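# Move the tumbler from the dish rack to beyond the plate

## Task

Lift the tumbler out of the dish rack and set it upright on the table just past the plate, on the far side from the arms. The plate and the dish rack must stay put, and the paper cup with the knife and fork inside must stay roughly where it is. At the end, neither gripper nor any arm may be touching the tumbler or any of these items.

## Robot and tools

Robot: two 6-joint arms, left_arm and right_arm, each with a two-finger gripper. Each has a wrist camera: cam_left_wrist and cam_right_wrist, both 672x504 pixels. There are no fixed cameras.

Frames. Scene frame: origin at table-top height, midway between the nominal arm bases. +x points out over the table, away from the arms. +z is up. left_arm is on the +y side; these names do not match image left and right. Calibrated bases: left_arm at (+0.028, +0.235, 0) m, right_arm at (-0.006, -0.353, 0) m, both almost unrotated. "Beyond the plate" means at larger x than the plate. Hand positions and orientations in results (end_effector_position in metres, end_effector_quat_wxyz) are in that arm's own base frame, not the scene frame, and may be off by a few cm. The reported position is the point between the finger pads, just behind the tips. The fingers point along the gripper's +z and close along its y.

Command row: one flat list of 14 numbers covering both arms, even when only one moves. The first 7 are left_arm, the last 7 right_arm. Within each block of 7, use this joint order: wrist roll, waist, shoulder, wrist yaw, elbow, wrist pitch, then gripper opening. Joint values are absolute target angles in radians, in the same form as the Joint positions line, not offsets. Stated ranges: wrist roll -2.094..2.094, waist -2.618..3.054, shoulder 0..3.142, elbow 0..3.142, wrist pitch -1.571..1.571, wrist yaw -1.571..1.571. The true ends may differ by up to 0.059 rad. A target more than 0.059 past a range end, and further out than the current angle, gets the call refused. A target past the real end is clipped to it, and the result may say "joint sent to its limit". Opening runs from -1 (closed, 0 mm gap) to +1 (fully open, about 87 mm). Approximate gaps: +0.5 gives 69 mm, 0 gives 43 mm, -0.5 gives 18 mm. Every row sets both grippers, so resend the current command to leave one unchanged; a 0 there is a real command.

Tools:
- execute_actions(actions, cameras): actions is a list of actions. Each action is a list of up to 15 rows of 14 numbers. Each row lasts one 1/30 s step, and the last row is held until 15 steps are done. An empty list just returns state and images. cameras selects which images to return: omitted, null or ["all"] gives all; [] gives none.
- move(target, speed, blend, opening_speed, blocking, cameras): target is one 14-number row or a list of up to 15 rows, each an absolute joint-space goal. All joints follow paths toward it together, so the hands travel along curves. Nothing avoids obstacles or the other arm. speed is the top rate in rad/s of the joint with the farthest to go, 0.01 to 2, default 0.5; give one number or one per target. blend, in rad, rounds corners at intermediate targets (default 0 stops at each). opening_speed is the finger command rate per second on the -1..1 scale, at least 0.2. blocking=false returns after about 0.5 s while the move continues; a new move then takes over from the current point. Opening values in later targets are applied only after all motion stops at that target. The result adds a "move:" line with the outcome (done, off_target, moving, held, fault), possibly limits=held, and the worst joint error for any arm more than 0.035 rad off.
- wait(seconds 0..10, cameras): lets time pass while the last commands are held. It returns early if a running move ends.
- stop(cameras): brakes a running move. Braking needs distance, more when fast.
- zoom_image(camera, region): a closer view of [x0,y0,x1,y1] pixels (at most 504x504) of the latest image from cam_left_wrist or cam_right_wrist.
- finished_scene(scene): ends the scene permanently. Pass the current scene number. Call it only once the goal holds steadily.

Result lines: Joint positions and Joint velocities give, per arm, the six joints in the order above, then the gripper reading from 0 (closed) to 1 (open). "within noise" means that arm is at rest. Joint targets shows the angles currently being driven toward; resend them to hold a joint still. Tool commands shows the gripper commands. grip_measured is the finger reading on the -1..1 command scale, with roughly 1 mm of error. "joint command not followed" means the clearance check changed some targets. Joint torques are in N m, in joint order, with offsets and noise. Positive means toward a larger angle. Entries 2, 3 and 5 wrap at ±28. MOTOR HOT appears at 75 °C. At 90 °C an over-temperature fault folds that arm and it stays idle; at 100 °C it goes limp. Holding loads, long reach and pushing at unreachable poses cause heating.

Motion notes: joint speed is capped, and each step's target is kept near the measured angle. A step that would move the hand more than 200 mm is scaled back. Friction and weight can leave joints short, and tiny moves may not happen. Time passes while you think, and a running move keeps going.

Gripping: close to a value about 0.04 below the grip_measured reading at first contact for a firm hold; closer to that reading gives a gentler hold. Closing fast squeezes harder.

Avoid: dropping the tumbler, releasing it while it is still moving, fast impacts, pressing far past contact, arm-to-arm collisions (these can end the scene), knocking the cup, plate or rack, and anything ending up off the table. Occasional external tugs on held parts or pushes on loose objects can occur.

Each tool is called after "Emit:" as name(argument=value, ...), one argument or row to a line, values as JSON.

## Session

Emit:
execute_actions(
  actions=[],
)

Scene clock: 0.00 s.
left_arm: end_effector_position=(+0.5201, +0.1833, +0.1536) grip_measured=+1.000 end_effector_quat_wxyz=(+0.385, +0.268, +0.868, +0.164) | right_arm: end_effector_position=(+0.1915, +0.4642, +0.1778) grip_measured=+1.000 end_effector_quat_wxyz=(+0.343, -0.186, +0.905, +0.168)
Joint names: [wrist roll, waist, shoulder, wrist yaw, elbow, wrist pitch]
Joint positions: left_arm=[0.857 0.339 1.993 0.179 1.698 -0.427 1] | right_arm=[0.717 1.272 1.955 0.42 1.833 -0.766 1]
Joint velocities: within noise
Joint torques (N m): no reading
Heat: left arm: 29 °C; right arm: 31 °C.
Joint targets: left_arm=[0.858 0.339 1.973 0.179 1.711 -0.421] | right_arm=[0.717 1.272 1.940 0.421 1.846 -0.760]
Tool commands: left_gripper/opening=+1.0 right_gripper/opening=+1.0

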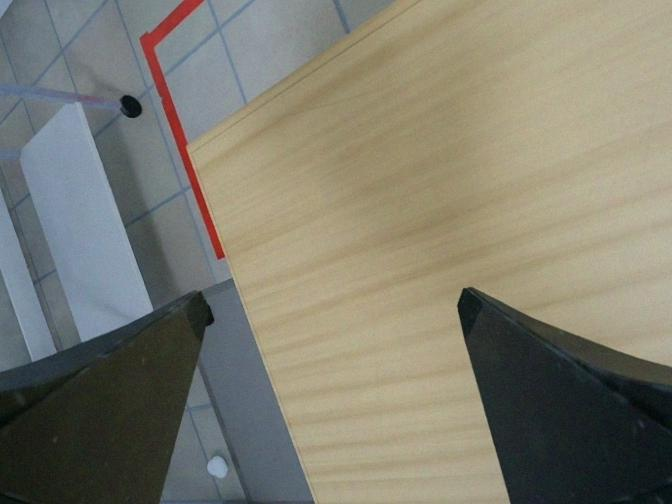

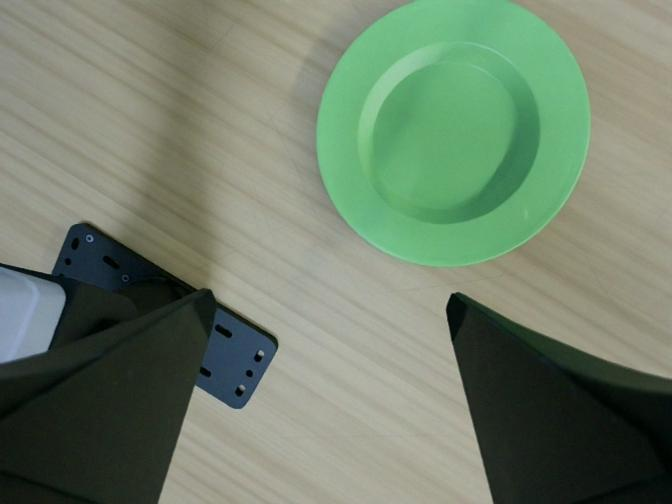

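Emit:
move(
  target=[
    [0.858, 0.339, 1.973, 0.179, 1.711, -0.421, 1.0, 0.3, 1.1, 1.2, 0.1, 1.3, -0.3, 1.0],
    [0.858, 0.339, 1.973, 0.179, 1.711, -0.421, 1.0, 0.0, 0.3, 1.2, 0.0, 1.3, -0.3, 1.0],
  ],
  speed=0.8,
  blend=[0.2, 0],
)

Scene clock: 69.43 s.
left_arm: end_effector_position=(+0.5201, +0.1833, +0.1536) grip_measured=+1.000 end_effector_quat_wxyz=(+0.385, +0.268, +0.868, +0.164) | right_arm: end_effector_position=(+0.3825, +0.1191, +0.3448) grip_measured=+1.000 end_effector_quat_wxyz=(+0.613, -0.111, +0.776, +0.095)
Joint names: [wrist roll, waist, shoulder, wrist yaw, elbow, wrist pitch]
Joint positions: left_arm=[0.857 0.339 1.993 0.179 1.698 -0.427 1] | right_arm=[0.014 0.304 1.217 0.009 1.306 -0.32 1]
Joint velocities: within noise
Joint torques (N m): left_arm=[-0.19 -0.12 -12.68 0.17 9.01 1.9] | right_arm=[-0.16 -0.51 -6.38 -0.07 7.21 1.9]
Heat: left arm: 51 °C; right arm: 46 °C.
Joint targets: left_arm=[0.858 0.339 1.973 0.179 1.711 -0.421] | right_arm=[0.000 0.300 1.200 0.000 1.300 -0.300]
move: done
camera_calibration:
cam_right_wrist: T_world_to_cam=[[0.296785, -0.954765, -0.0185193, 0.0047491], [-0.852248, -0.256069, -0.456182, 0.534907], [0.430804, 0.151171, -0.889694, 0.263415], [0, 0, 0, 1]] pos_world=[0.340984, 0.101687, 0.478461]

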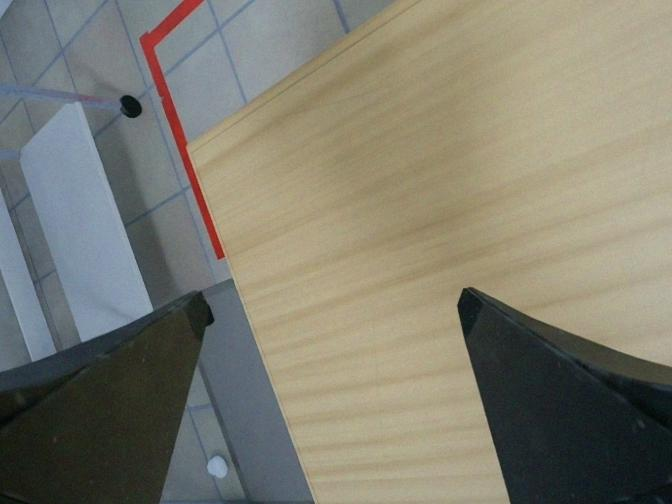

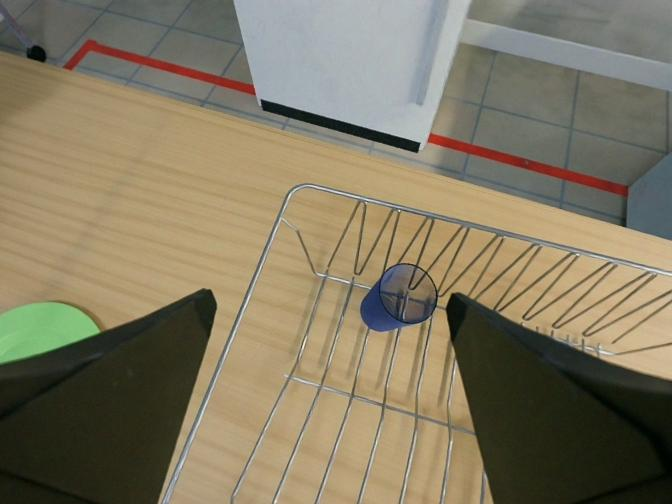

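Emit:
move(
  target=[0.0, 0.2, 0.15, 0.0, 0.25, 0.0, 1.0, 0.0, 0.3, 0.5, 0.0, 0.6, -0.3, 1.0],
  speed=0.8,
)

Emit:
zoom_image(
  camera="cam_right_wrist",
  region=[168, 126, 672, 504],
)

Scene clock: 83.00 s.
left_arm: end_effector_position=(+0.2443, +0.0494, +0.2159) grip_measured=+1.000 end_effector_quat_wxyz=(+0.729, -0.062, +0.677, +0.075) | right_arm: end_effector_position=(+0.2504, +0.0778, +0.2322) grip_measured=+1.000 end_effector_quat_wxyz=(+0.621, -0.110, +0.770, +0.096)
Joint names: [wrist roll, waist, shoulder, wrist yaw, elbow, wrist pitch]
Joint positions: left_arm=[0.01 0.207 0.159 0.012 0.257 -0.023 1] | right_arm=[0.013 0.304 0.507 0.008 0.605 -0.311 1]
Joint velocities: within noise
Joint torques (N m): left_arm=[-0.21 -0.72 0.83 0.01 6.97 2.32] | right_arm=[-0.15 -0.5 -0.21 -0.08 7.17 1.81]
Heat: left arm: 51 °C; right arm: 41 °C.
Joint targets: left_arm=[0.000 0.200 0.150 0.000 0.250 0.000] | right_arm=[0.000 0.300 0.500 0.000 0.600 -0.300]
move: done
camera_calibration:
cam_left_wrist: T_world_to_cam=[[0.190962, -0.981236, -0.0266285, 0.00795849], [-0.718754, -0.121301, -0.684601, 0.34779], [0.668526, 0.149872, -0.728431, 0.130383], [0, 0, 0, 1]] pos_world=[0.161291, 0.0304556, 0.333284]
cam_right_wrist: T_world_to_cam=[[0.298353, -0.954285, -0.0180678, 0.00189542], [-0.843227, -0.254668, -0.473406, 0.362], [0.447163, 0.156477, -0.880659, 0.219818], [0, 0, 0, 1]] pos_world=[0.206388, 0.059602, 0.364992]

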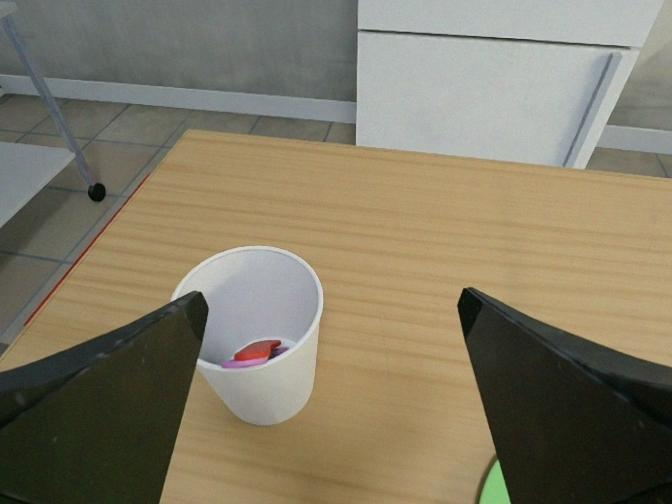

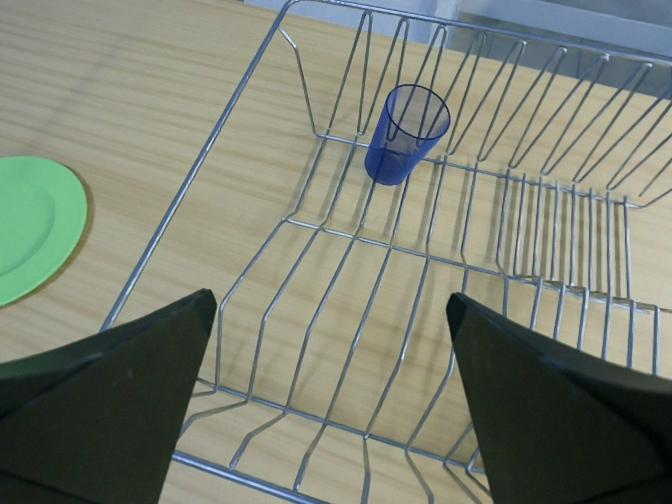

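Scaled by 1.000.

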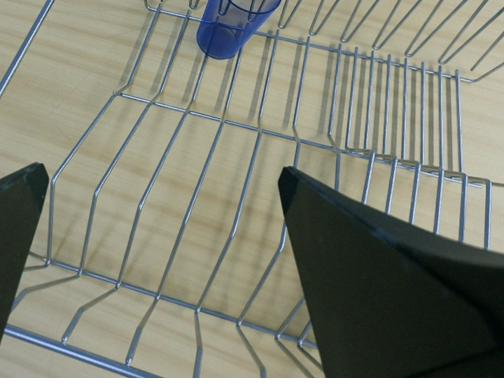

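Emit:
zoom_image(
  camera="cam_right_wrist",
  region=[320, 60, 500, 195],
)

Emit:
zoom_image(
  camera="cam_left_wrist",
  region=[160, 220, 360, 440],
)

Scaled by 2.800 from the camera's 672x504 image, which has a finer 960x720 frame.

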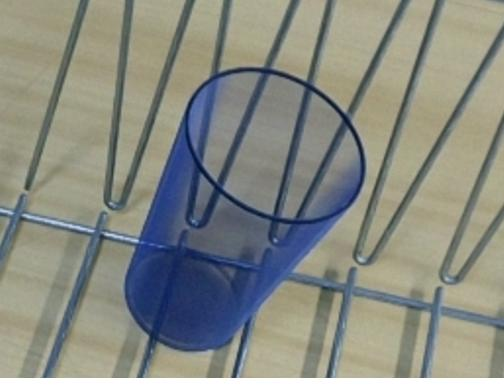

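Scaled by 2.291 from the camera's 672x504 image, which has a finer 960x720 frame.

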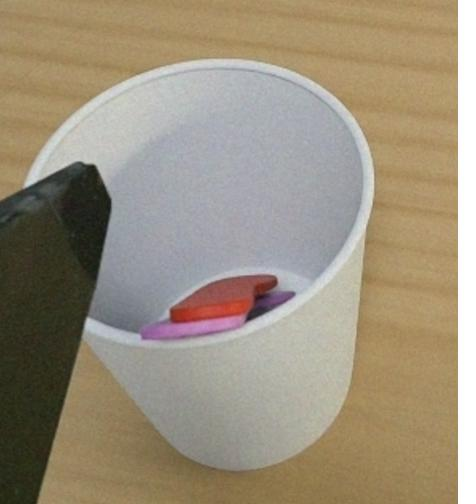

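Emit:
move(
  target=[0.0, 0.2, 0.15, 0.0, 0.25, 0.0, 1.0, 0.0, 0.17, 1.655, 0.0, 1.574, -0.792, 1.0],
  speed=0.8,
  cameras=["cam_right_wrist"],
)

Emit:
zoom_image(
  camera="cam_right_wrist",
  region=[220, 130, 480, 325],
)

Scene clock: 192.37 s.
left_arm: end_effector_position=(+0.2443, +0.0495, +0.2161) grip_measured=+1.000 end_effector_quat_wxyz=(+0.729, -0.063, +0.677, +0.075) | right_arm: end_effector_position=(+0.4074, +0.0719, +0.1885) grip_measured=+1.000 end_effector_quat_wxyz=(+0.328, -0.076, +0.941, +0.028)
Joint names: [wrist roll, waist, shoulder, wrist yaw, elbow, wrist pitch]
Joint positions: left_arm=[0.009 0.207 0.159 0.012 0.257 -0.023 1] | right_arm=[0.013 0.176 1.651 0.007 1.542 -0.791 1]
Joint velocities: within noise
Joint torques (N m): left_arm=[-0.23 -0.58 0.9 -0.02 6.87 2.31] | right_arm=[-0.15 -0.69 -8.09 -0.08 10.51 1.23]
Heat: left arm: 43 °C; right arm: 42 °C.
Joint targets: left_arm=[0.000 0.200 0.150 0.000 0.250 0.000] | right_arm=[0.000 0.170 1.655 0.000 1.574 -0.792]
move: done
camera_calibration:
cam_right_wrist: T_world_to_cam=[[0.16353, -0.986447, -0.0134558, 0.00502128], [-0.967557, -0.163032, 0.193015, 0.390612], [-0.192593, -0.0185445, -0.981103, 0.404214], [0, 0, 0, 1]] pos_world=[0.454967, 0.0761313, 0.321249]
Images, in order (width x height): cam_right_wrist 672x504.

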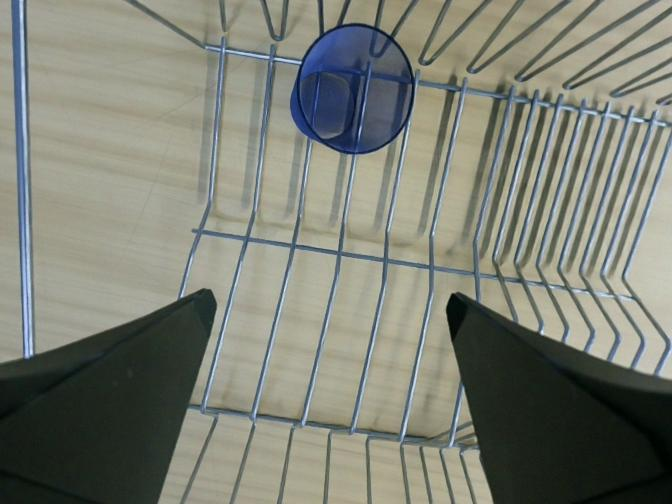

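Scaled by 1.938 from the camera's 672x504 image, which has a finer 960x720 frame.

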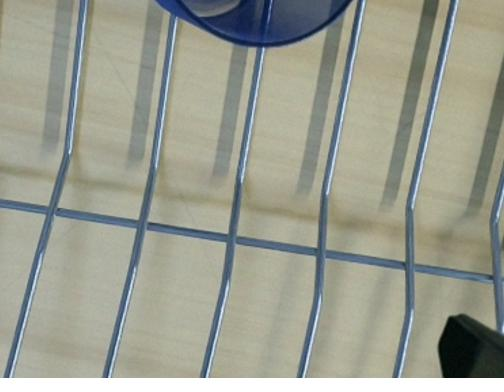

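Emit:
zoom_image(
  camera="cam_right_wrist",
  region=[250, 0, 450, 170],
)

Scaled by 2.520 from the camera's 672x504 image, which has a finer 960x720 frame.

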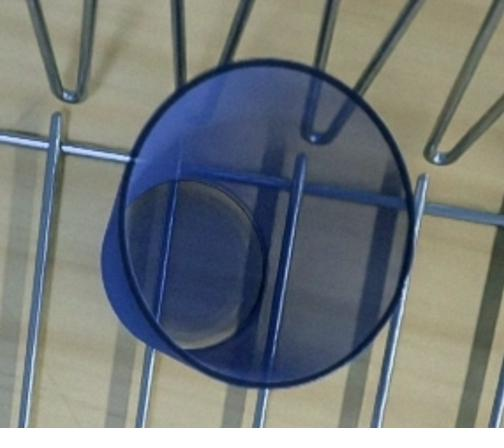

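Emit:
move(
  target=[0.0, 0.2, 0.15, 0.0, 0.25, 0.0, 1.0, 0.314, 0.138, 1.588, 0.0, 1.16, -0.25, 1.0],
  speed=0.8,
  cameras=["cam_right_wrist"],
)

Emit:
zoom_image(
  camera="cam_right_wrist",
  region=[200, 150, 480, 360],
)

Scene clock: 250.73 s.
left_arm: end_effector_position=(+0.2443, +0.0495, +0.2162) grip_measured=+1.000 end_effector_quat_wxyz=(+0.729, -0.063, +0.677, +0.075) | right_arm: end_effector_position=(+0.4331, +0.0747, +0.1267) grip_measured=+1.000 end_effector_quat_wxyz=(+0.399, +0.071, +0.910, +0.087)
Joint names: [wrist roll, waist, shoulder, wrist yaw, elbow, wrist pitch]
Joint positions: left_arm=[0.009 0.207 0.159 0.012 0.257 -0.022 1] | right_arm=[0.299 0.146 1.622 0.007 1.164 -0.271 1]
Joint velocities: within noise
Joint torques (N m): left_arm=[-0.26 -0.72 0.88 0 6.8 2.31] | right_arm=[0.17 -0.73 -11.78 -0.07 7.39 1.64]
Heat: left arm: 46 °C; right arm: 45 °C.
Joint targets: left_arm=[0.000 0.200 0.150 0.000 0.250 0.000] | right_arm=[0.314 0.138 1.588 0.000 1.160 -0.250]
move: done
camera_calibration:
cam_right_wrist: T_world_to_cam=[[-0.0561286, -0.972566, -0.225753, 0.123731], [-0.997941, 0.047618, 0.0429736, 0.444373], [-0.0310448, 0.2277, -0.973236, 0.259219], [0, 0, 0, 1]] pos_world=[0.45845, 0.0401524, 0.261118]
Images, in order (width x height): cam_right_wrist 672x504.

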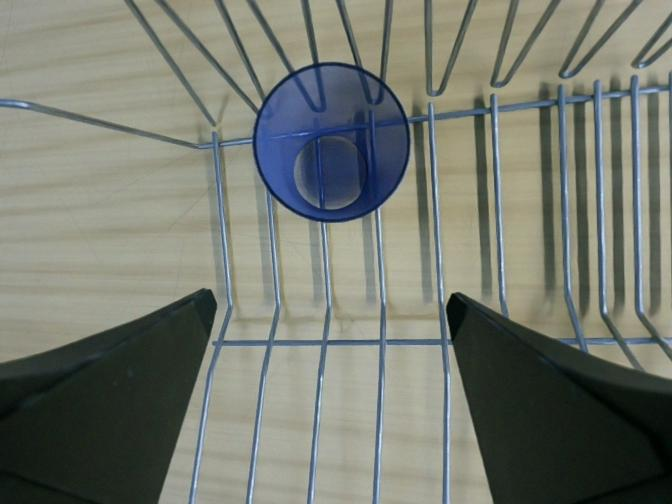

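Scaled by 1.800 from the camera's 672x504 image, which has a finer 960x720 frame.

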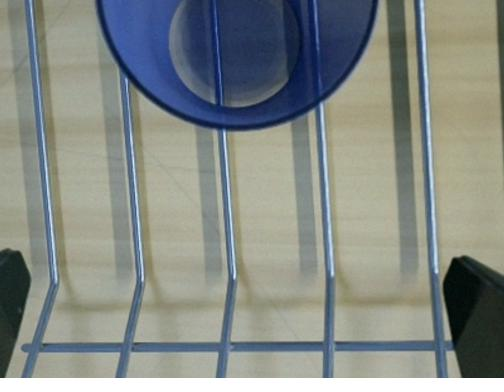

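Emit:
move(
  target=[0.0, 0.2, 0.15, 0.0, 0.25, 0.0, 1.0, 0.314, 0.138, 1.875, 0.0, 1.285, -0.055, 1.0],
  speed=0.4,
  cameras=["cam_right_wrist"],
)

Scene clock: 268.83 s.
left_arm: end_effector_position=(+0.2443, +0.0495, +0.2162) grip_measured=+1.000 end_effector_quat_wxyz=(+0.729, -0.063, +0.677, +0.075) | right_arm: end_effector_position=(+0.4914, +0.0833, +0.0835) grip_measured=+1.000 end_effector_quat_wxyz=(+0.415, +0.071, +0.902, +0.091)
Joint names: [wrist roll, waist, shoulder, wrist yaw, elbow, wrist pitch]
Joint positions: left_arm=[0.009 0.207 0.159 0.012 0.257 -0.022 1] | right_arm=[0.3 0.146 1.867 0.007 1.251 -0.076 1]
Joint velocities: within noise
Joint torques (N m): left_arm=[-0.25 -0.68 0.81 0.01 6.89 2.35] | right_arm=[0.14 -0.75 -9.58 -0.05 10.61 1.67]
Heat: left arm: 46 °C; right arm: 42 °C.
Joint targets: left_arm=[0.000 0.200 0.150 0.000 0.250 0.000] | right_arm=[0.314 0.138 1.875 0.000 1.285 -0.055]
move: done
camera_calibration:
cam_right_wrist: T_world_to_cam=[[-0.0481227, -0.97116, -0.233522, 0.122236], [-0.998834, 0.0476726, 0.00757506, 0.507335], [0.00377602, 0.233615, -0.972322, 0.199289], [0, 0, 0, 1]] pos_world=[0.511874, 0.0479681, 0.218475]
Images, in order (width x height): cam_right_wrist 672x504.

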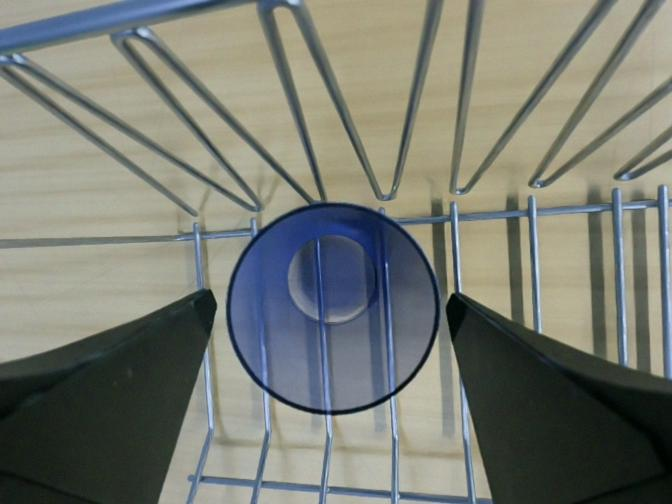

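Emit:
move(
  target=[0.0, 0.2, 0.15, 0.0, 0.25, 0.0, 1.0, 0.314, 0.138, 1.92, 0.0, 1.316, -0.04, 1.0],
  speed=0.3,
  cameras=["cam_right_wrist"],
)

Scene clock: 284.30 s.
left_arm: end_effector_position=(+0.2443, +0.0495, +0.2162) grip_measured=+1.000 end_effector_quat_wxyz=(+0.729, -0.063, +0.677, +0.075) | right_arm: end_effector_position=(+0.5017, +0.0849, +0.0787) grip_measured=+1.000 end_effector_quat_wxyz=(+0.417, +0.071, +0.901, +0.092)
Joint names: [wrist roll, waist, shoulder, wrist yaw, elbow, wrist pitch]
Joint positions: left_arm=[0.009 0.207 0.159 0.012 0.257 -0.022 1] | right_arm=[0.3 0.146 1.908 0.007 1.283 -0.062 1]
Joint velocities: within noise
Joint torques (N m): left_arm=[-0.26 -0.76 0.85 0.01 7.1 2.33] | right_arm=[0.17 -0.8 -9.59 -0.05 10.54 1.67]
Heat: left arm: 47 °C; right arm: 44 °C.
Joint targets: left_arm=[0.000 0.200 0.150 0.000 0.250 0.000] | right_arm=[0.314 0.138 1.920 0.000 1.316 -0.040]
move: done
camera_calibration:
cam_right_wrist: T_world_to_cam=[[-0.0472191, -0.970912, -0.234736, 0.122723], [-0.998848, 0.0479099, 0.00276252, 0.518019], [0.00856401, 0.234596, -0.972055, 0.191701], [0, 0, 0, 1]] pos_world=[0.521576, 0.0493623, 0.21372]
Images, in order (width x height): cam_right_wrist 672x504.

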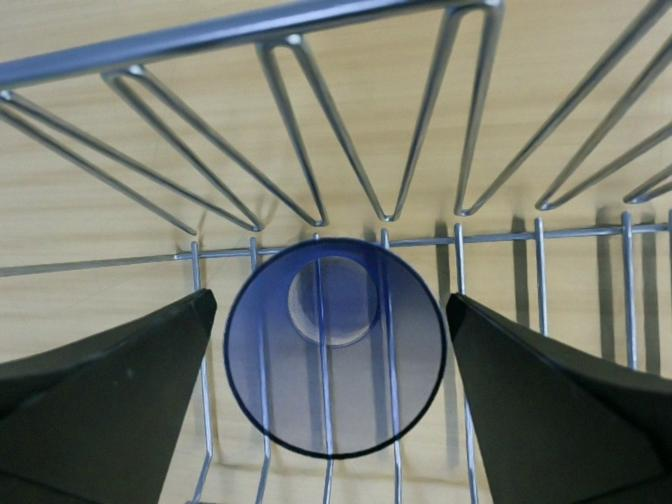

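Emit:
move(
  target=[0.0, 0.2, 0.15, 0.0, 0.25, 0.0, 1.0, 0.314, 0.138, 1.92, 0.0, 1.316, -0.04, 0.3],
  speed=0.3,
  opening_speed=0.8,
  cameras=["cam_right_wrist"],
)

Scene clock: 290.57 s.
left_arm: end_effector_position=(+0.2443, +0.0495, +0.2162) grip_measured=+1.000 end_effector_quat_wxyz=(+0.729, -0.063, +0.677, +0.075) | right_arm: end_effector_position=(+0.5020, +0.0849, +0.0789) grip_measured=+0.308 end_effector_quat_wxyz=(+0.418, +0.071, +0.901, +0.092)
Joint names: [wrist roll, waist, shoulder, wrist yaw, elbow, wrist pitch]
Joint positions: left_arm=[0.009 0.207 0.159 0.011 0.257 -0.022 1] | right_arm=[0.3 0.146 1.908 0.007 1.283 -0.06 0.654]
Joint velocities: within noise
Joint torques (N m): left_arm=[-0.27 -0.72 0.85 -0.02 6.91 2.36] | right_arm=[0.16 -0.68 -9.61 -0.06 10.56 1.66]
Heat: left arm: 47 °C; right arm: 44 °C.
Joint targets: left_arm=[0.000 0.200 0.150 0.000 0.250 0.000] | right_arm=[0.314 0.138 1.920 0.000 1.316 -0.040]
move: done
camera_calibration:
cam_right_wrist: T_world_to_cam=[[-0.0468645, -0.97086, -0.235022, 0.122677], [-0.998851, 0.0479094, 0.0012651, 0.518421], [0.0100315, 0.234811, -0.971989, 0.191177], [0, 0, 0, 1]] pos_world=[0.521657, 0.0493743, 0.213998]
Images, in order (width x height): cam_right_wrist 672x504.

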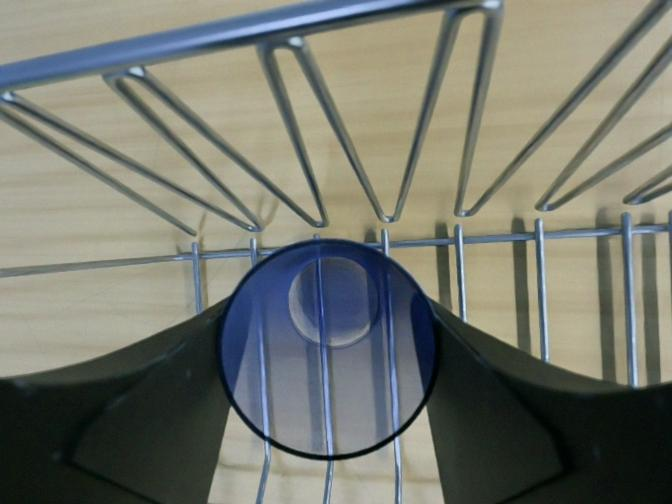

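Emit:
move(
  target=[0.0, 0.2, 0.15, 0.0, 0.25, 0.0, 1.0, 0.314, 0.138, 1.92, 0.0, 1.316, -0.04, 0.2],
  speed=0.3,
  opening_speed=0.4,
  cameras=["cam_right_wrist"],
)

Scene clock: 294.37 s.
left_arm: end_effector_position=(+0.2443, +0.0495, +0.2162) grip_measured=+1.000 end_effector_quat_wxyz=(+0.729, -0.063, +0.677, +0.075) | right_arm: end_effector_position=(+0.5020, +0.0849, +0.0789) grip_measured=+0.308 end_effector_quat_wxyz=(+0.418, +0.071, +0.901, +0.092)
Joint names: [wrist roll, waist, shoulder, wrist yaw, elbow, wrist pitch]
Joint positions: left_arm=[0.009 0.207 0.159 0.011 0.257 -0.022 1] | right_arm=[0.3 0.146 1.908 0.007 1.283 -0.06 0.654]
Joint velocities: within noise
Joint torques (N m): left_arm=[-0.27 -0.8 0.68 -0.03 6.89 2.32] | right_arm=[0.16 -0.69 -9.62 -0.05 10.52 1.67]
Heat: left arm: 47 °C; right arm: 44 °C.
Joint targets: left_arm=[0.000 0.200 0.150 0.000 0.250 0.000] | right_arm=[0.314 0.138 1.920 0.000 1.316 -0.040]
move: done
camera_calibration:
cam_right_wrist: T_world_to_cam=[[-0.0468645, -0.97086, -0.235022, 0.122677], [-0.998851, 0.0479094, 0.0012651, 0.518421], [0.0100315, 0.234811, -0.971989, 0.191177], [0, 0, 0, 1]] pos_world=[0.521657, 0.0493743, 0.213998]
Images, in order (width x height): cam_right_wrist 672x504.

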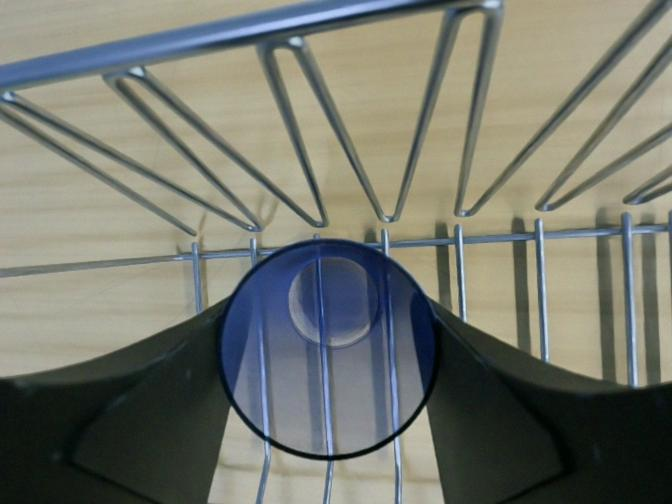

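Emit:
move(
  target=[
    [0.0, 0.2, 0.15, 0.0, 0.25, 0.0, 1.0, 0.314, 0.138, 1.81, 0.0, 1.5, -0.38, 0.2],
    [0.0, 0.2, 0.15, 0.0, 0.25, 0.0, 1.0, 0.314, 0.138, 1.84, 0.0, 1.87, -0.71, 0.2],
  ],
  speed=0.4,
  blend=[0.1, 0],
  cameras=["cam_right_wrist"],
)

Scene clock: 363.67 s.
left_arm: end_effector_position=(+0.2443, +0.0495, +0.2162) grip_measured=+1.000 end_effector_quat_wxyz=(+0.729, -0.063, +0.677, +0.075) | right_arm: end_effector_position=(+0.4933, +0.0836, +0.2254) grip_measured=+0.308 end_effector_quat_wxyz=(+0.397, +0.072, +0.911, +0.087)
Joint names: [wrist roll, waist, shoulder, wrist yaw, elbow, wrist pitch]
Joint positions: left_arm=[0.009 0.207 0.159 0.011 0.257 -0.022 1] | right_arm=[0.3 0.146 1.86 0.007 1.841 -0.714 0.654]
Joint velocities: within noise
Joint torques (N m): left_arm=[-0.22 -0.77 0.88 -0.01 6.95 2.3] | right_arm=[0.14 -0.77 -12.64 -0.04 10.33 1.46]
Heat: left arm: 49 °C; right arm: 45 °C.
Joint targets: left_arm=[0.000 0.200 0.150 0.000 0.250 0.000] | right_arm=[0.314 0.138 1.840 0.000 1.870 -0.710]
move: done
camera_calibration:
cam_right_wrist: T_world_to_cam=[[-0.0575675, -0.972429, -0.225982, 0.158835], [-0.997724, 0.0480747, 0.0472924, 0.498675], [-0.0351245, 0.22819, -0.972983, 0.357003], [0, 0, 0, 1]] pos_world=[0.519223, 0.0490174, 0.359668]
Images, in order (width x height): cam_right_wrist 672x504.

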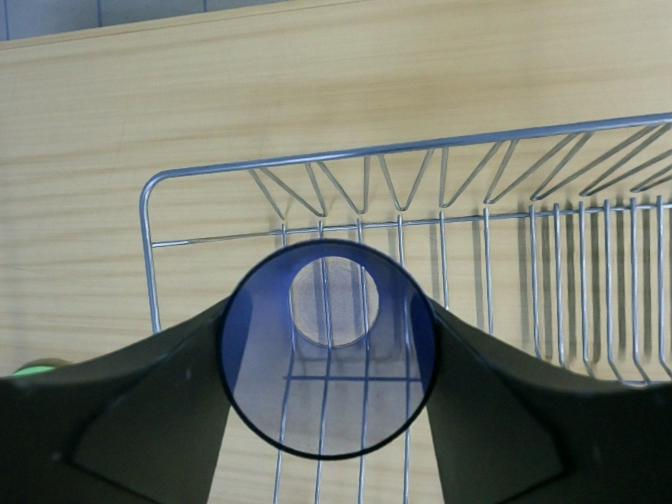

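Emit:
move(
  target=[
    [0.0, 0.2, 0.15, 0.0, 0.25, 0.0, 1.0, 0.0, 0.802, 1.855, 0.0, 1.94, -0.764, 0.2],
    [0.0, 0.2, 0.15, 0.0, 0.25, 0.0, 1.0, 0.0, 0.802, 2.423, 0.0, 2.36, -0.605, 0.2],
  ],
  speed=0.5,
  blend=[0.1, 0],
)

Scene clock: 373.53 s.
left_arm: end_effector_position=(+0.2443, +0.0495, +0.2162) grip_measured=+1.000 end_effector_quat_wxyz=(+0.729, -0.063, +0.677, +0.075) | right_arm: end_effector_position=(+0.4381, +0.4494, +0.1297) grip_measured=+0.308 end_effector_quat_wxyz=(+0.380, -0.348, +0.842, +0.161)
Joint names: [wrist roll, waist, shoulder, wrist yaw, elbow, wrist pitch]
Joint positions: left_arm=[0.009 0.207 0.159 0.011 0.257 -0.022 1] | right_arm=[0.013 0.798 2.419 0.004 2.327 -0.628 0.654]
Joint velocities: within noise
Joint torques (N m): left_arm=[-0.24 -0.76 0.92 0.01 7.05 2.32] | right_arm=[-0.16 0.23 -14.58 -0.03 10.85 1.65]
Heat: left arm: 49 °C; right arm: 46 °C.
Joint targets: left_arm=[0.000 0.200 0.150 0.000 0.250 0.000] | right_arm=[0.000 0.802 2.423 0.000 2.360 -0.605]
move: done
camera_calibration:
cam_left_wrist: T_world_to_cam=[[0.19166, -0.981132, -0.0254466, 0.00762164], [-0.717745, -0.12243, -0.685458, 0.347999], [0.669409, 0.149639, -0.727667, 0.130204], [0, 0, 0, 1]] pos_world=[0.161154, 0.0305998, 0.333478]
cam_right_wrist: T_world_to_cam=[[0.71114, -0.702828, -0.0176875, 0.00473686], [-0.702688, -0.711357, 0.0142037, 0.646839], [-0.0225648, 0.00232793, -0.999743, 0.277943], [0, 0, 0, 1]] pos_world=[0.457429, 0.462815, 0.268768]

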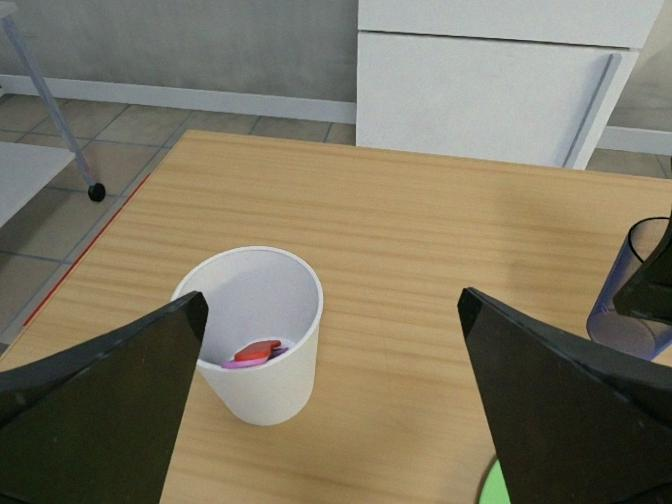

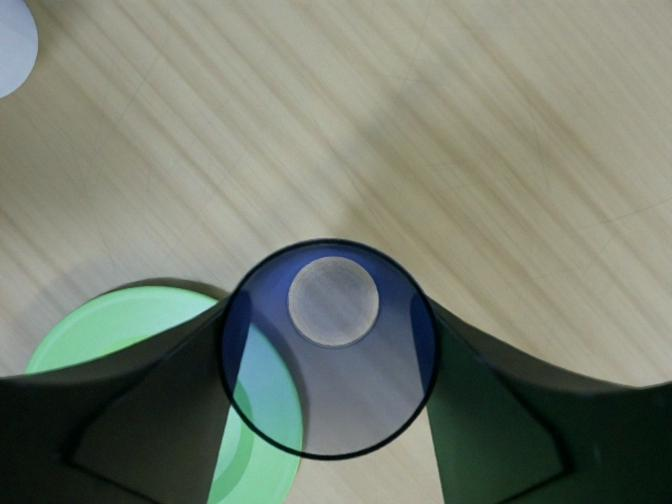

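Emit:
move(
  target=[0.0, -0.2, 0.15, 0.0, 0.25, 0.0, 1.0, 0.0, 0.814, 2.462, 0.0, 2.199, -0.46, 0.2],
  speed=0.4,
)

Scene clock: 405.97 s.
left_arm: end_effector_position=(+0.2443, -0.0494, +0.2162) grip_measured=+1.000 end_effector_quat_wxyz=(+0.730, +0.072, +0.676, -0.071) | right_arm: end_effector_position=(+0.4380, +0.4573, +0.0816) grip_measured=+0.308 end_effector_quat_wxyz=(+0.374, -0.352, +0.843, +0.161)
Joint names: [wrist roll, waist, shoulder, wrist yaw, elbow, wrist pitch]
Joint positions: left_arm=[0.009 -0.194 0.159 0.01 0.257 -0.022 1] | right_arm=[0.013 0.807 2.451 0.004 2.202 -0.484 0.654]
Joint velocities: within noise
Joint torques (N m): left_arm=[-0.24 -0.61 0.87 0.01 6.94 2.31] | right_arm=[-0.15 0.49 -14.11 -0.03 7.6 1.64]
Heat: left arm: 49 °C; right arm: 50 °C.
Joint targets: left_arm=[0.000 -0.200 0.150 0.000 0.250 0.000] | right_arm=[0.000 0.814 2.462 0.000 2.199 -0.460]
move: done
camera_calibration:
cam_left_wrist: T_world_to_cam=[[-0.204962, -0.978441, -0.0253604, 0.00751937], [-0.708873, 0.16626, -0.685461, 0.348002], [0.6749, -0.122516, -0.727668, 0.130205], [0, 0, 0, 1]] pos_world=[0.160355, -0.0345493, 0.333478]
cam_right_wrist: T_world_to_cam=[[0.717117, -0.696731, -0.0175921, 0.00406767], [-0.696227, -0.717293, 0.027552, 0.651881], [-0.0318151, -0.00750992, -0.999466, 0.238404], [0, 0, 0, 1]] pos_world=[0.458524, 0.472214, 0.220387]

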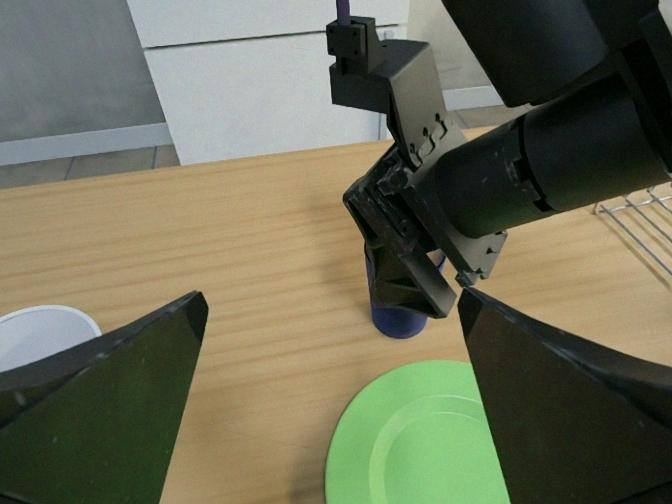

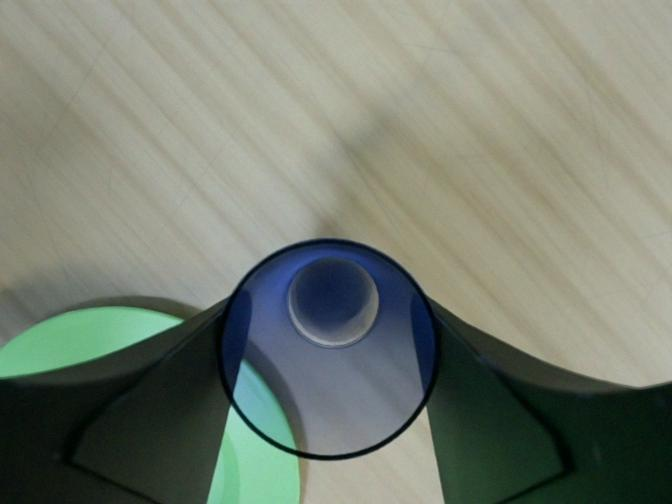

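Emit:
move(
  target=[0.0, -0.2, 0.15, 0.0, 0.25, 0.0, 1.0, 0.0, 0.814, 2.468, 0.0, 2.148, -0.404, 0.2],
  speed=0.2,
)

Emit:
zoom_image(
  camera="cam_left_wrist",
  region=[330, 240, 470, 345],
)

Scene clock: 412.70 s.
left_arm: end_effector_position=(+0.2443, -0.0494, +0.2162) grip_measured=+1.000 end_effector_quat_wxyz=(+0.730, +0.072, +0.676, -0.071) | right_arm: end_effector_position=(+0.4431, +0.4625, +0.0777) grip_measured=+0.308 end_effector_quat_wxyz=(+0.390, -0.349, +0.835, +0.168)
Joint names: [wrist roll, waist, shoulder, wrist yaw, elbow, wrist pitch]
Joint positions: left_arm=[0.009 -0.194 0.159 0.01 0.257 -0.022 1] | right_arm=[0.013 0.807 2.451 0.004 2.161 -0.405 0.654]
Joint velocities: within noise
Joint torques (N m): left_arm=[-0.22 -0.73 0.8 0.03 6.95 2.31] | right_arm=[-0.16 0.44 -13.49 -0.03 6.58 1.45]
Heat: left arm: 50 °C; right arm: 50 °C.
Joint targets: left_arm=[0.000 -0.200 0.150 0.000 0.250 0.000] | right_arm=[0.000 0.814 2.468 0.000 2.148 -0.404]
move: done
camera_calibration:
cam_left_wrist: T_world_to_cam=[[-0.204962, -0.978441, -0.0253604, 0.00751937], [-0.708873, 0.16626, -0.685461, 0.348002], [0.6749, -0.122516, -0.727668, 0.130205], [0, 0, 0, 1]] pos_world=[0.160355, -0.0345493, 0.333478]
cam_right_wrist: T_world_to_cam=[[0.717594, -0.696233, -0.0178611, 0.0036307], [-0.696445, -0.717521, -0.0113538, 0.662493], [-0.00491081, 0.0205867, -0.999776, 0.209798], [0, 0, 0, 1]] pos_world=[0.459815, 0.473561, 0.217338]

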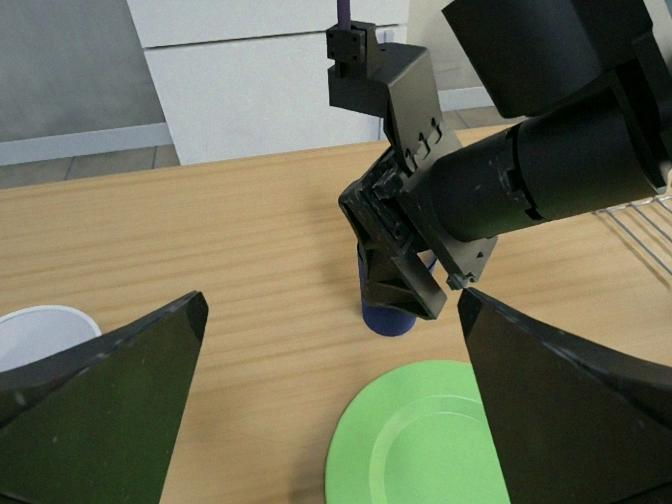

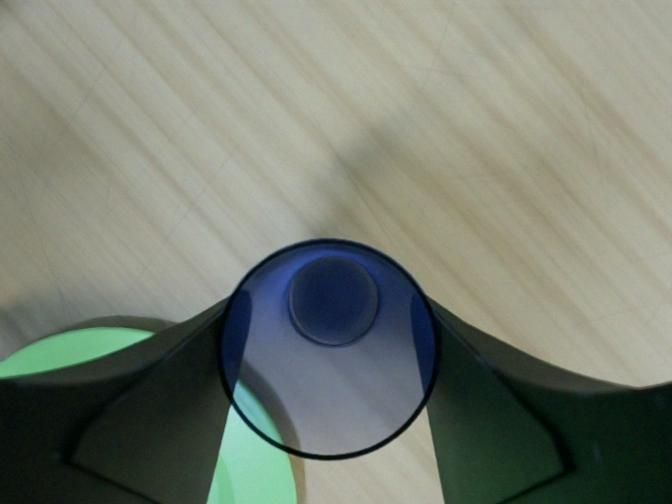

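Scaled by 3.600 from the camera's 672x504 image, which has a finer 960x720 frame.

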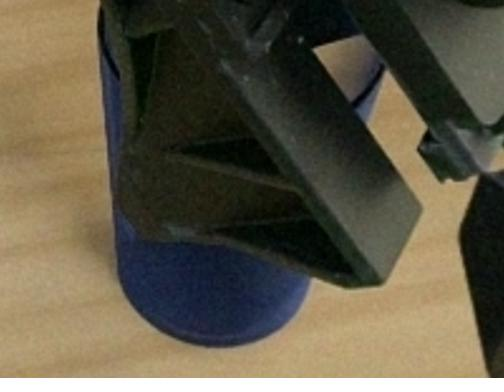

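Emit:
move(
  target=[0.0, -0.2, 0.15, 0.0, 0.25, 0.0, 1.0, 0.0, 0.814, 2.475, 0.0, 2.128, -0.404, 0.2],
  speed=0.2,
)

Emit:
zoom_image(
  camera="cam_left_wrist",
  region=[330, 240, 470, 345],
)

Scene clock: 434.70 s.
left_arm: end_effector_position=(+0.2443, -0.0494, +0.2162) grip_measured=+1.000 end_effector_quat_wxyz=(+0.730, +0.072, +0.676, -0.071) | right_arm: end_effector_position=(+0.4446, +0.4641, +0.0770) grip_measured=+0.308 end_effector_quat_wxyz=(+0.395, -0.348, +0.833, +0.170)
Joint names: [wrist roll, waist, shoulder, wrist yaw, elbow, wrist pitch]
Joint positions: left_arm=[0.009 -0.194 0.159 0.01 0.257 -0.022 1] | right_arm=[0.013 0.807 2.451 0.004 2.15 -0.381 0.654]
Joint velocities: within noise
Joint torques (N m): left_arm=[-0.26 -0.62 0.81 0.02 6.99 2.31] | right_arm=[-0.17 0.46 -12.89 -0.05 5.81 1.22]
Heat: left arm: 50 °C; right arm: 50 °C.
Joint targets: left_arm=[0.000 -0.200 0.150 0.000 0.250 0.000] | right_arm=[0.000 0.814 2.475 0.000 2.128 -0.404]
move: done
camera_calibration:
cam_left_wrist: T_world_to_cam=[[-0.204962, -0.978441, -0.0253604, 0.00751937], [-0.708873, 0.16626, -0.685461, 0.348002], [0.6749, -0.122516, -0.727668, 0.130205], [0, 0, 0, 1]] pos_world=[0.160355, -0.0345493, 0.333478]
cam_right_wrist: T_world_to_cam=[[0.717745, -0.696075, -0.01794, 0.0034971], [-0.696297, -0.717367, -0.0235588, 0.66546], [0.00352919, 0.0294008, -0.999561, 0.201158], [0, 0, 0, 1]] pos_world=[0.460138, 0.473899, 0.21681]

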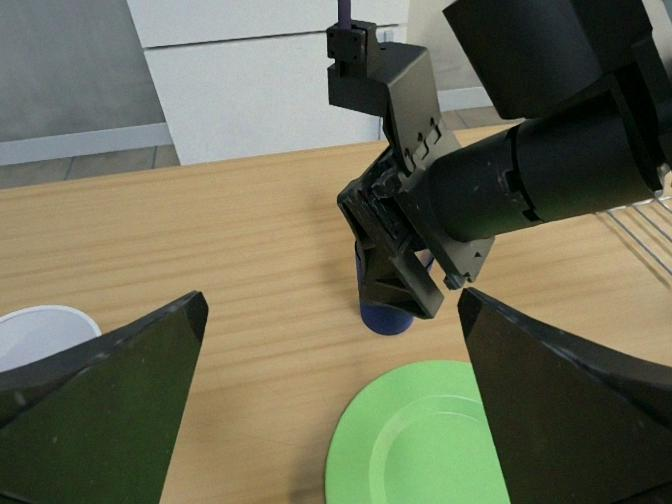

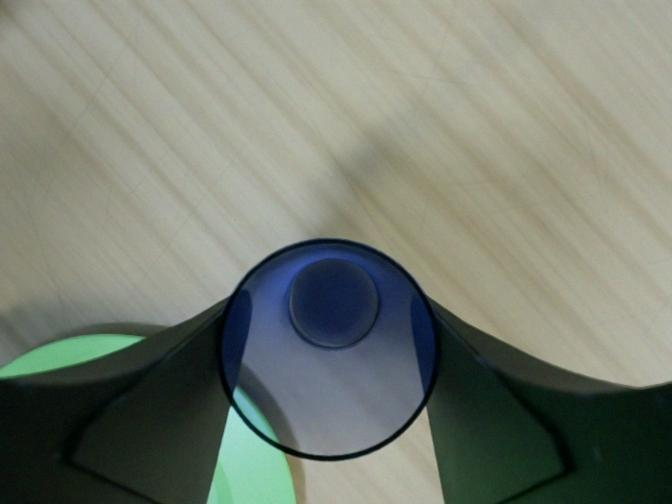

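Scaled by 3.600 from the camera's 672x504 image, which has a finer 960x720 frame.

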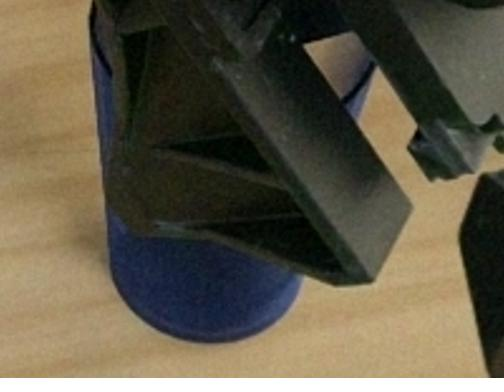

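Emit:
move(
  target=[
    [0.0, -0.2, 0.15, 0.0, 0.25, 0.0, 1.0, 0.0, 0.814, 2.478, 0.0, 2.283, -0.524, 0.2],
    [0.0, -0.2, 0.15, 0.0, 0.25, 0.0, 1.0, 0.0, 0.814, 2.478, 0.0, 2.228, -0.485, 0.2],
  ],
  speed=0.2,
)

Emit:
zoom_image(
  camera="cam_left_wrist",
  region=[330, 240, 470, 345],
)

Scene clock: 464.50 s.
left_arm: end_effector_position=(+0.2443, -0.0494, +0.2162) grip_measured=+1.000 end_effector_quat_wxyz=(+0.730, +0.072, +0.676, -0.071) | right_arm: end_effector_position=(+0.4385, +0.4578, +0.0809) grip_measured=+0.308 end_effector_quat_wxyz=(+0.370, -0.353, +0.845, +0.159)
Joint names: [wrist roll, waist, shoulder, wrist yaw, elbow, wrist pitch]
Joint positions: left_arm=[0.009 -0.194 0.159 0.01 0.257 -0.022 1] | right_arm=[0.013 0.807 2.465 0.004 2.231 -0.508 0.654]
Joint velocities: within noise
Joint torques (N m): left_arm=[-0.21 -0.79 0.77 0.03 6.95 2.33] | right_arm=[-0.17 0.5 -14.08 -0.04 7.51 1.63]
Heat: left arm: 50 °C; right arm: 50 °C.
Joint targets: left_arm=[0.000 -0.200 0.150 0.000 0.250 0.000] | right_arm=[0.000 0.814 2.478 0.000 2.228 -0.485]
move: done
camera_calibration:
cam_left_wrist: T_world_to_cam=[[-0.204962, -0.978441, -0.0253604, 0.00751937], [-0.708873, 0.16626, -0.685461, 0.348002], [0.6749, -0.122516, -0.727668, 0.130205], [0, 0, 0, 1]] pos_world=[0.160355, -0.0345493, 0.333478]
cam_right_wrist: T_world_to_cam=[[0.717005, -0.696847, -0.0175249, 0.0041562], [-0.696023, -0.717081, 0.0367025, 0.651641], [-0.0381428, -0.0141181, -0.999173, 0.243472], [0, 0, 0, 1]] pos_world=[0.459864, 0.473613, 0.219426]

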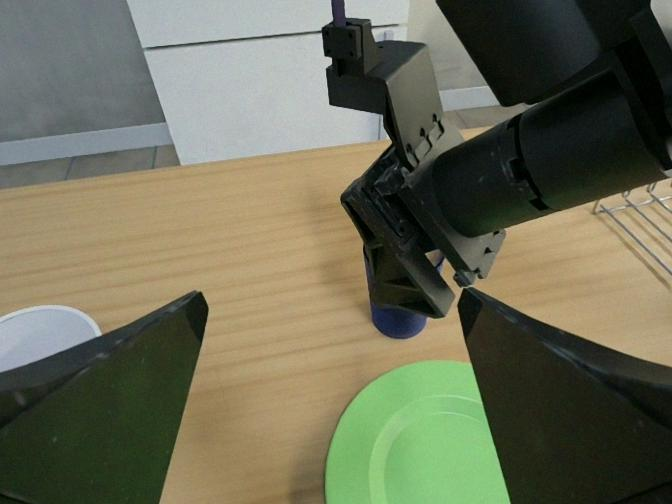

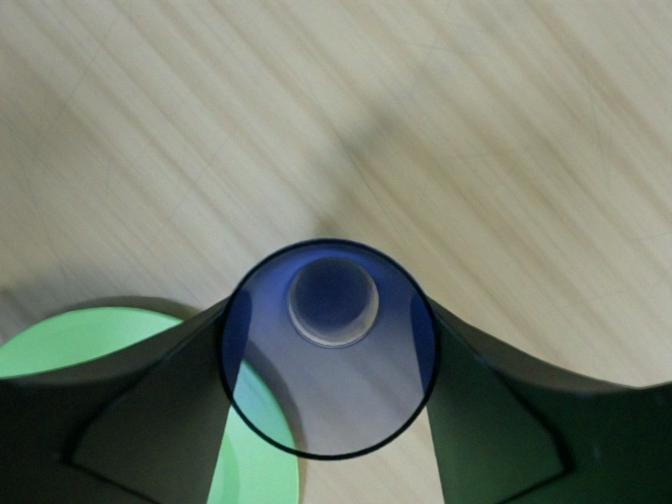

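Scaled by 3.600 from the camera's 672x504 image, which has a finer 960x720 frame.

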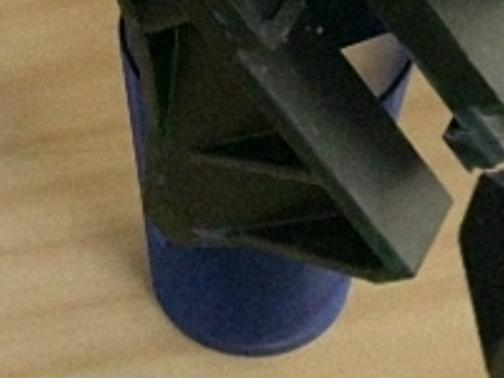

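Emit:
move(
  target=[0.0, -0.2, 0.15, 0.0, 0.25, 0.0, 1.0, 0.0, 0.814, 2.478, 0.0, 2.205, -0.462, 0.2],
  speed=0.2,
  cameras=["cam_right_wrist"],
)

Scene clock: 469.80 s.
left_arm: end_effector_position=(+0.2443, -0.0494, +0.2162) grip_measured=+1.000 end_effector_quat_wxyz=(+0.730, +0.072, +0.676, -0.071) | right_arm: end_effector_position=(+0.4404, +0.4598, +0.0786) grip_measured=+0.308 end_effector_quat_wxyz=(+0.376, -0.352, +0.842, +0.162)
Joint names: [wrist roll, waist, shoulder, wrist yaw, elbow, wrist pitch]
Joint positions: left_arm=[0.009 -0.194 0.159 0.01 0.257 -0.022 1] | right_arm=[0.013 0.807 2.465 0.004 2.213 -0.476 0.654]
Joint velocities: within noise
Joint torques (N m): left_arm=[-0.26 -0.64 0.76 0.03 6.93 2.33] | right_arm=[-0.16 0.44 -14.13 -0.04 7.04 1.57]
Heat: left arm: 50 °C; right arm: 52 °C.
Joint targets: left_arm=[0.000 -0.200 0.150 0.000 0.250 0.000] | right_arm=[0.000 0.814 2.478 0.000 2.205 -0.462]
move: done
camera_calibration:
cam_right_wrist: T_world_to_cam=[[0.717177, -0.696668, -0.0176279, 0.00398661], [-0.696313, -0.717383, 0.0225945, 0.655884], [-0.0283868, -0.00392975, -0.999589, 0.232323], [0, 0, 0, 1]] pos_world=[0.460436, 0.47421, 0.217478]
Images, in order (width x height): cam_right_wrist 672x504.

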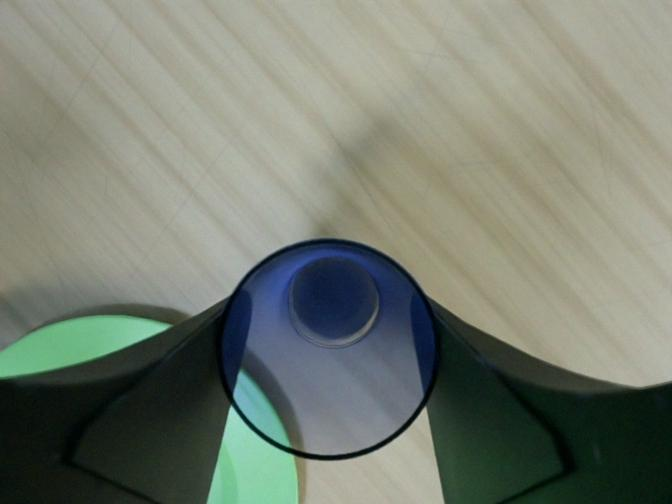

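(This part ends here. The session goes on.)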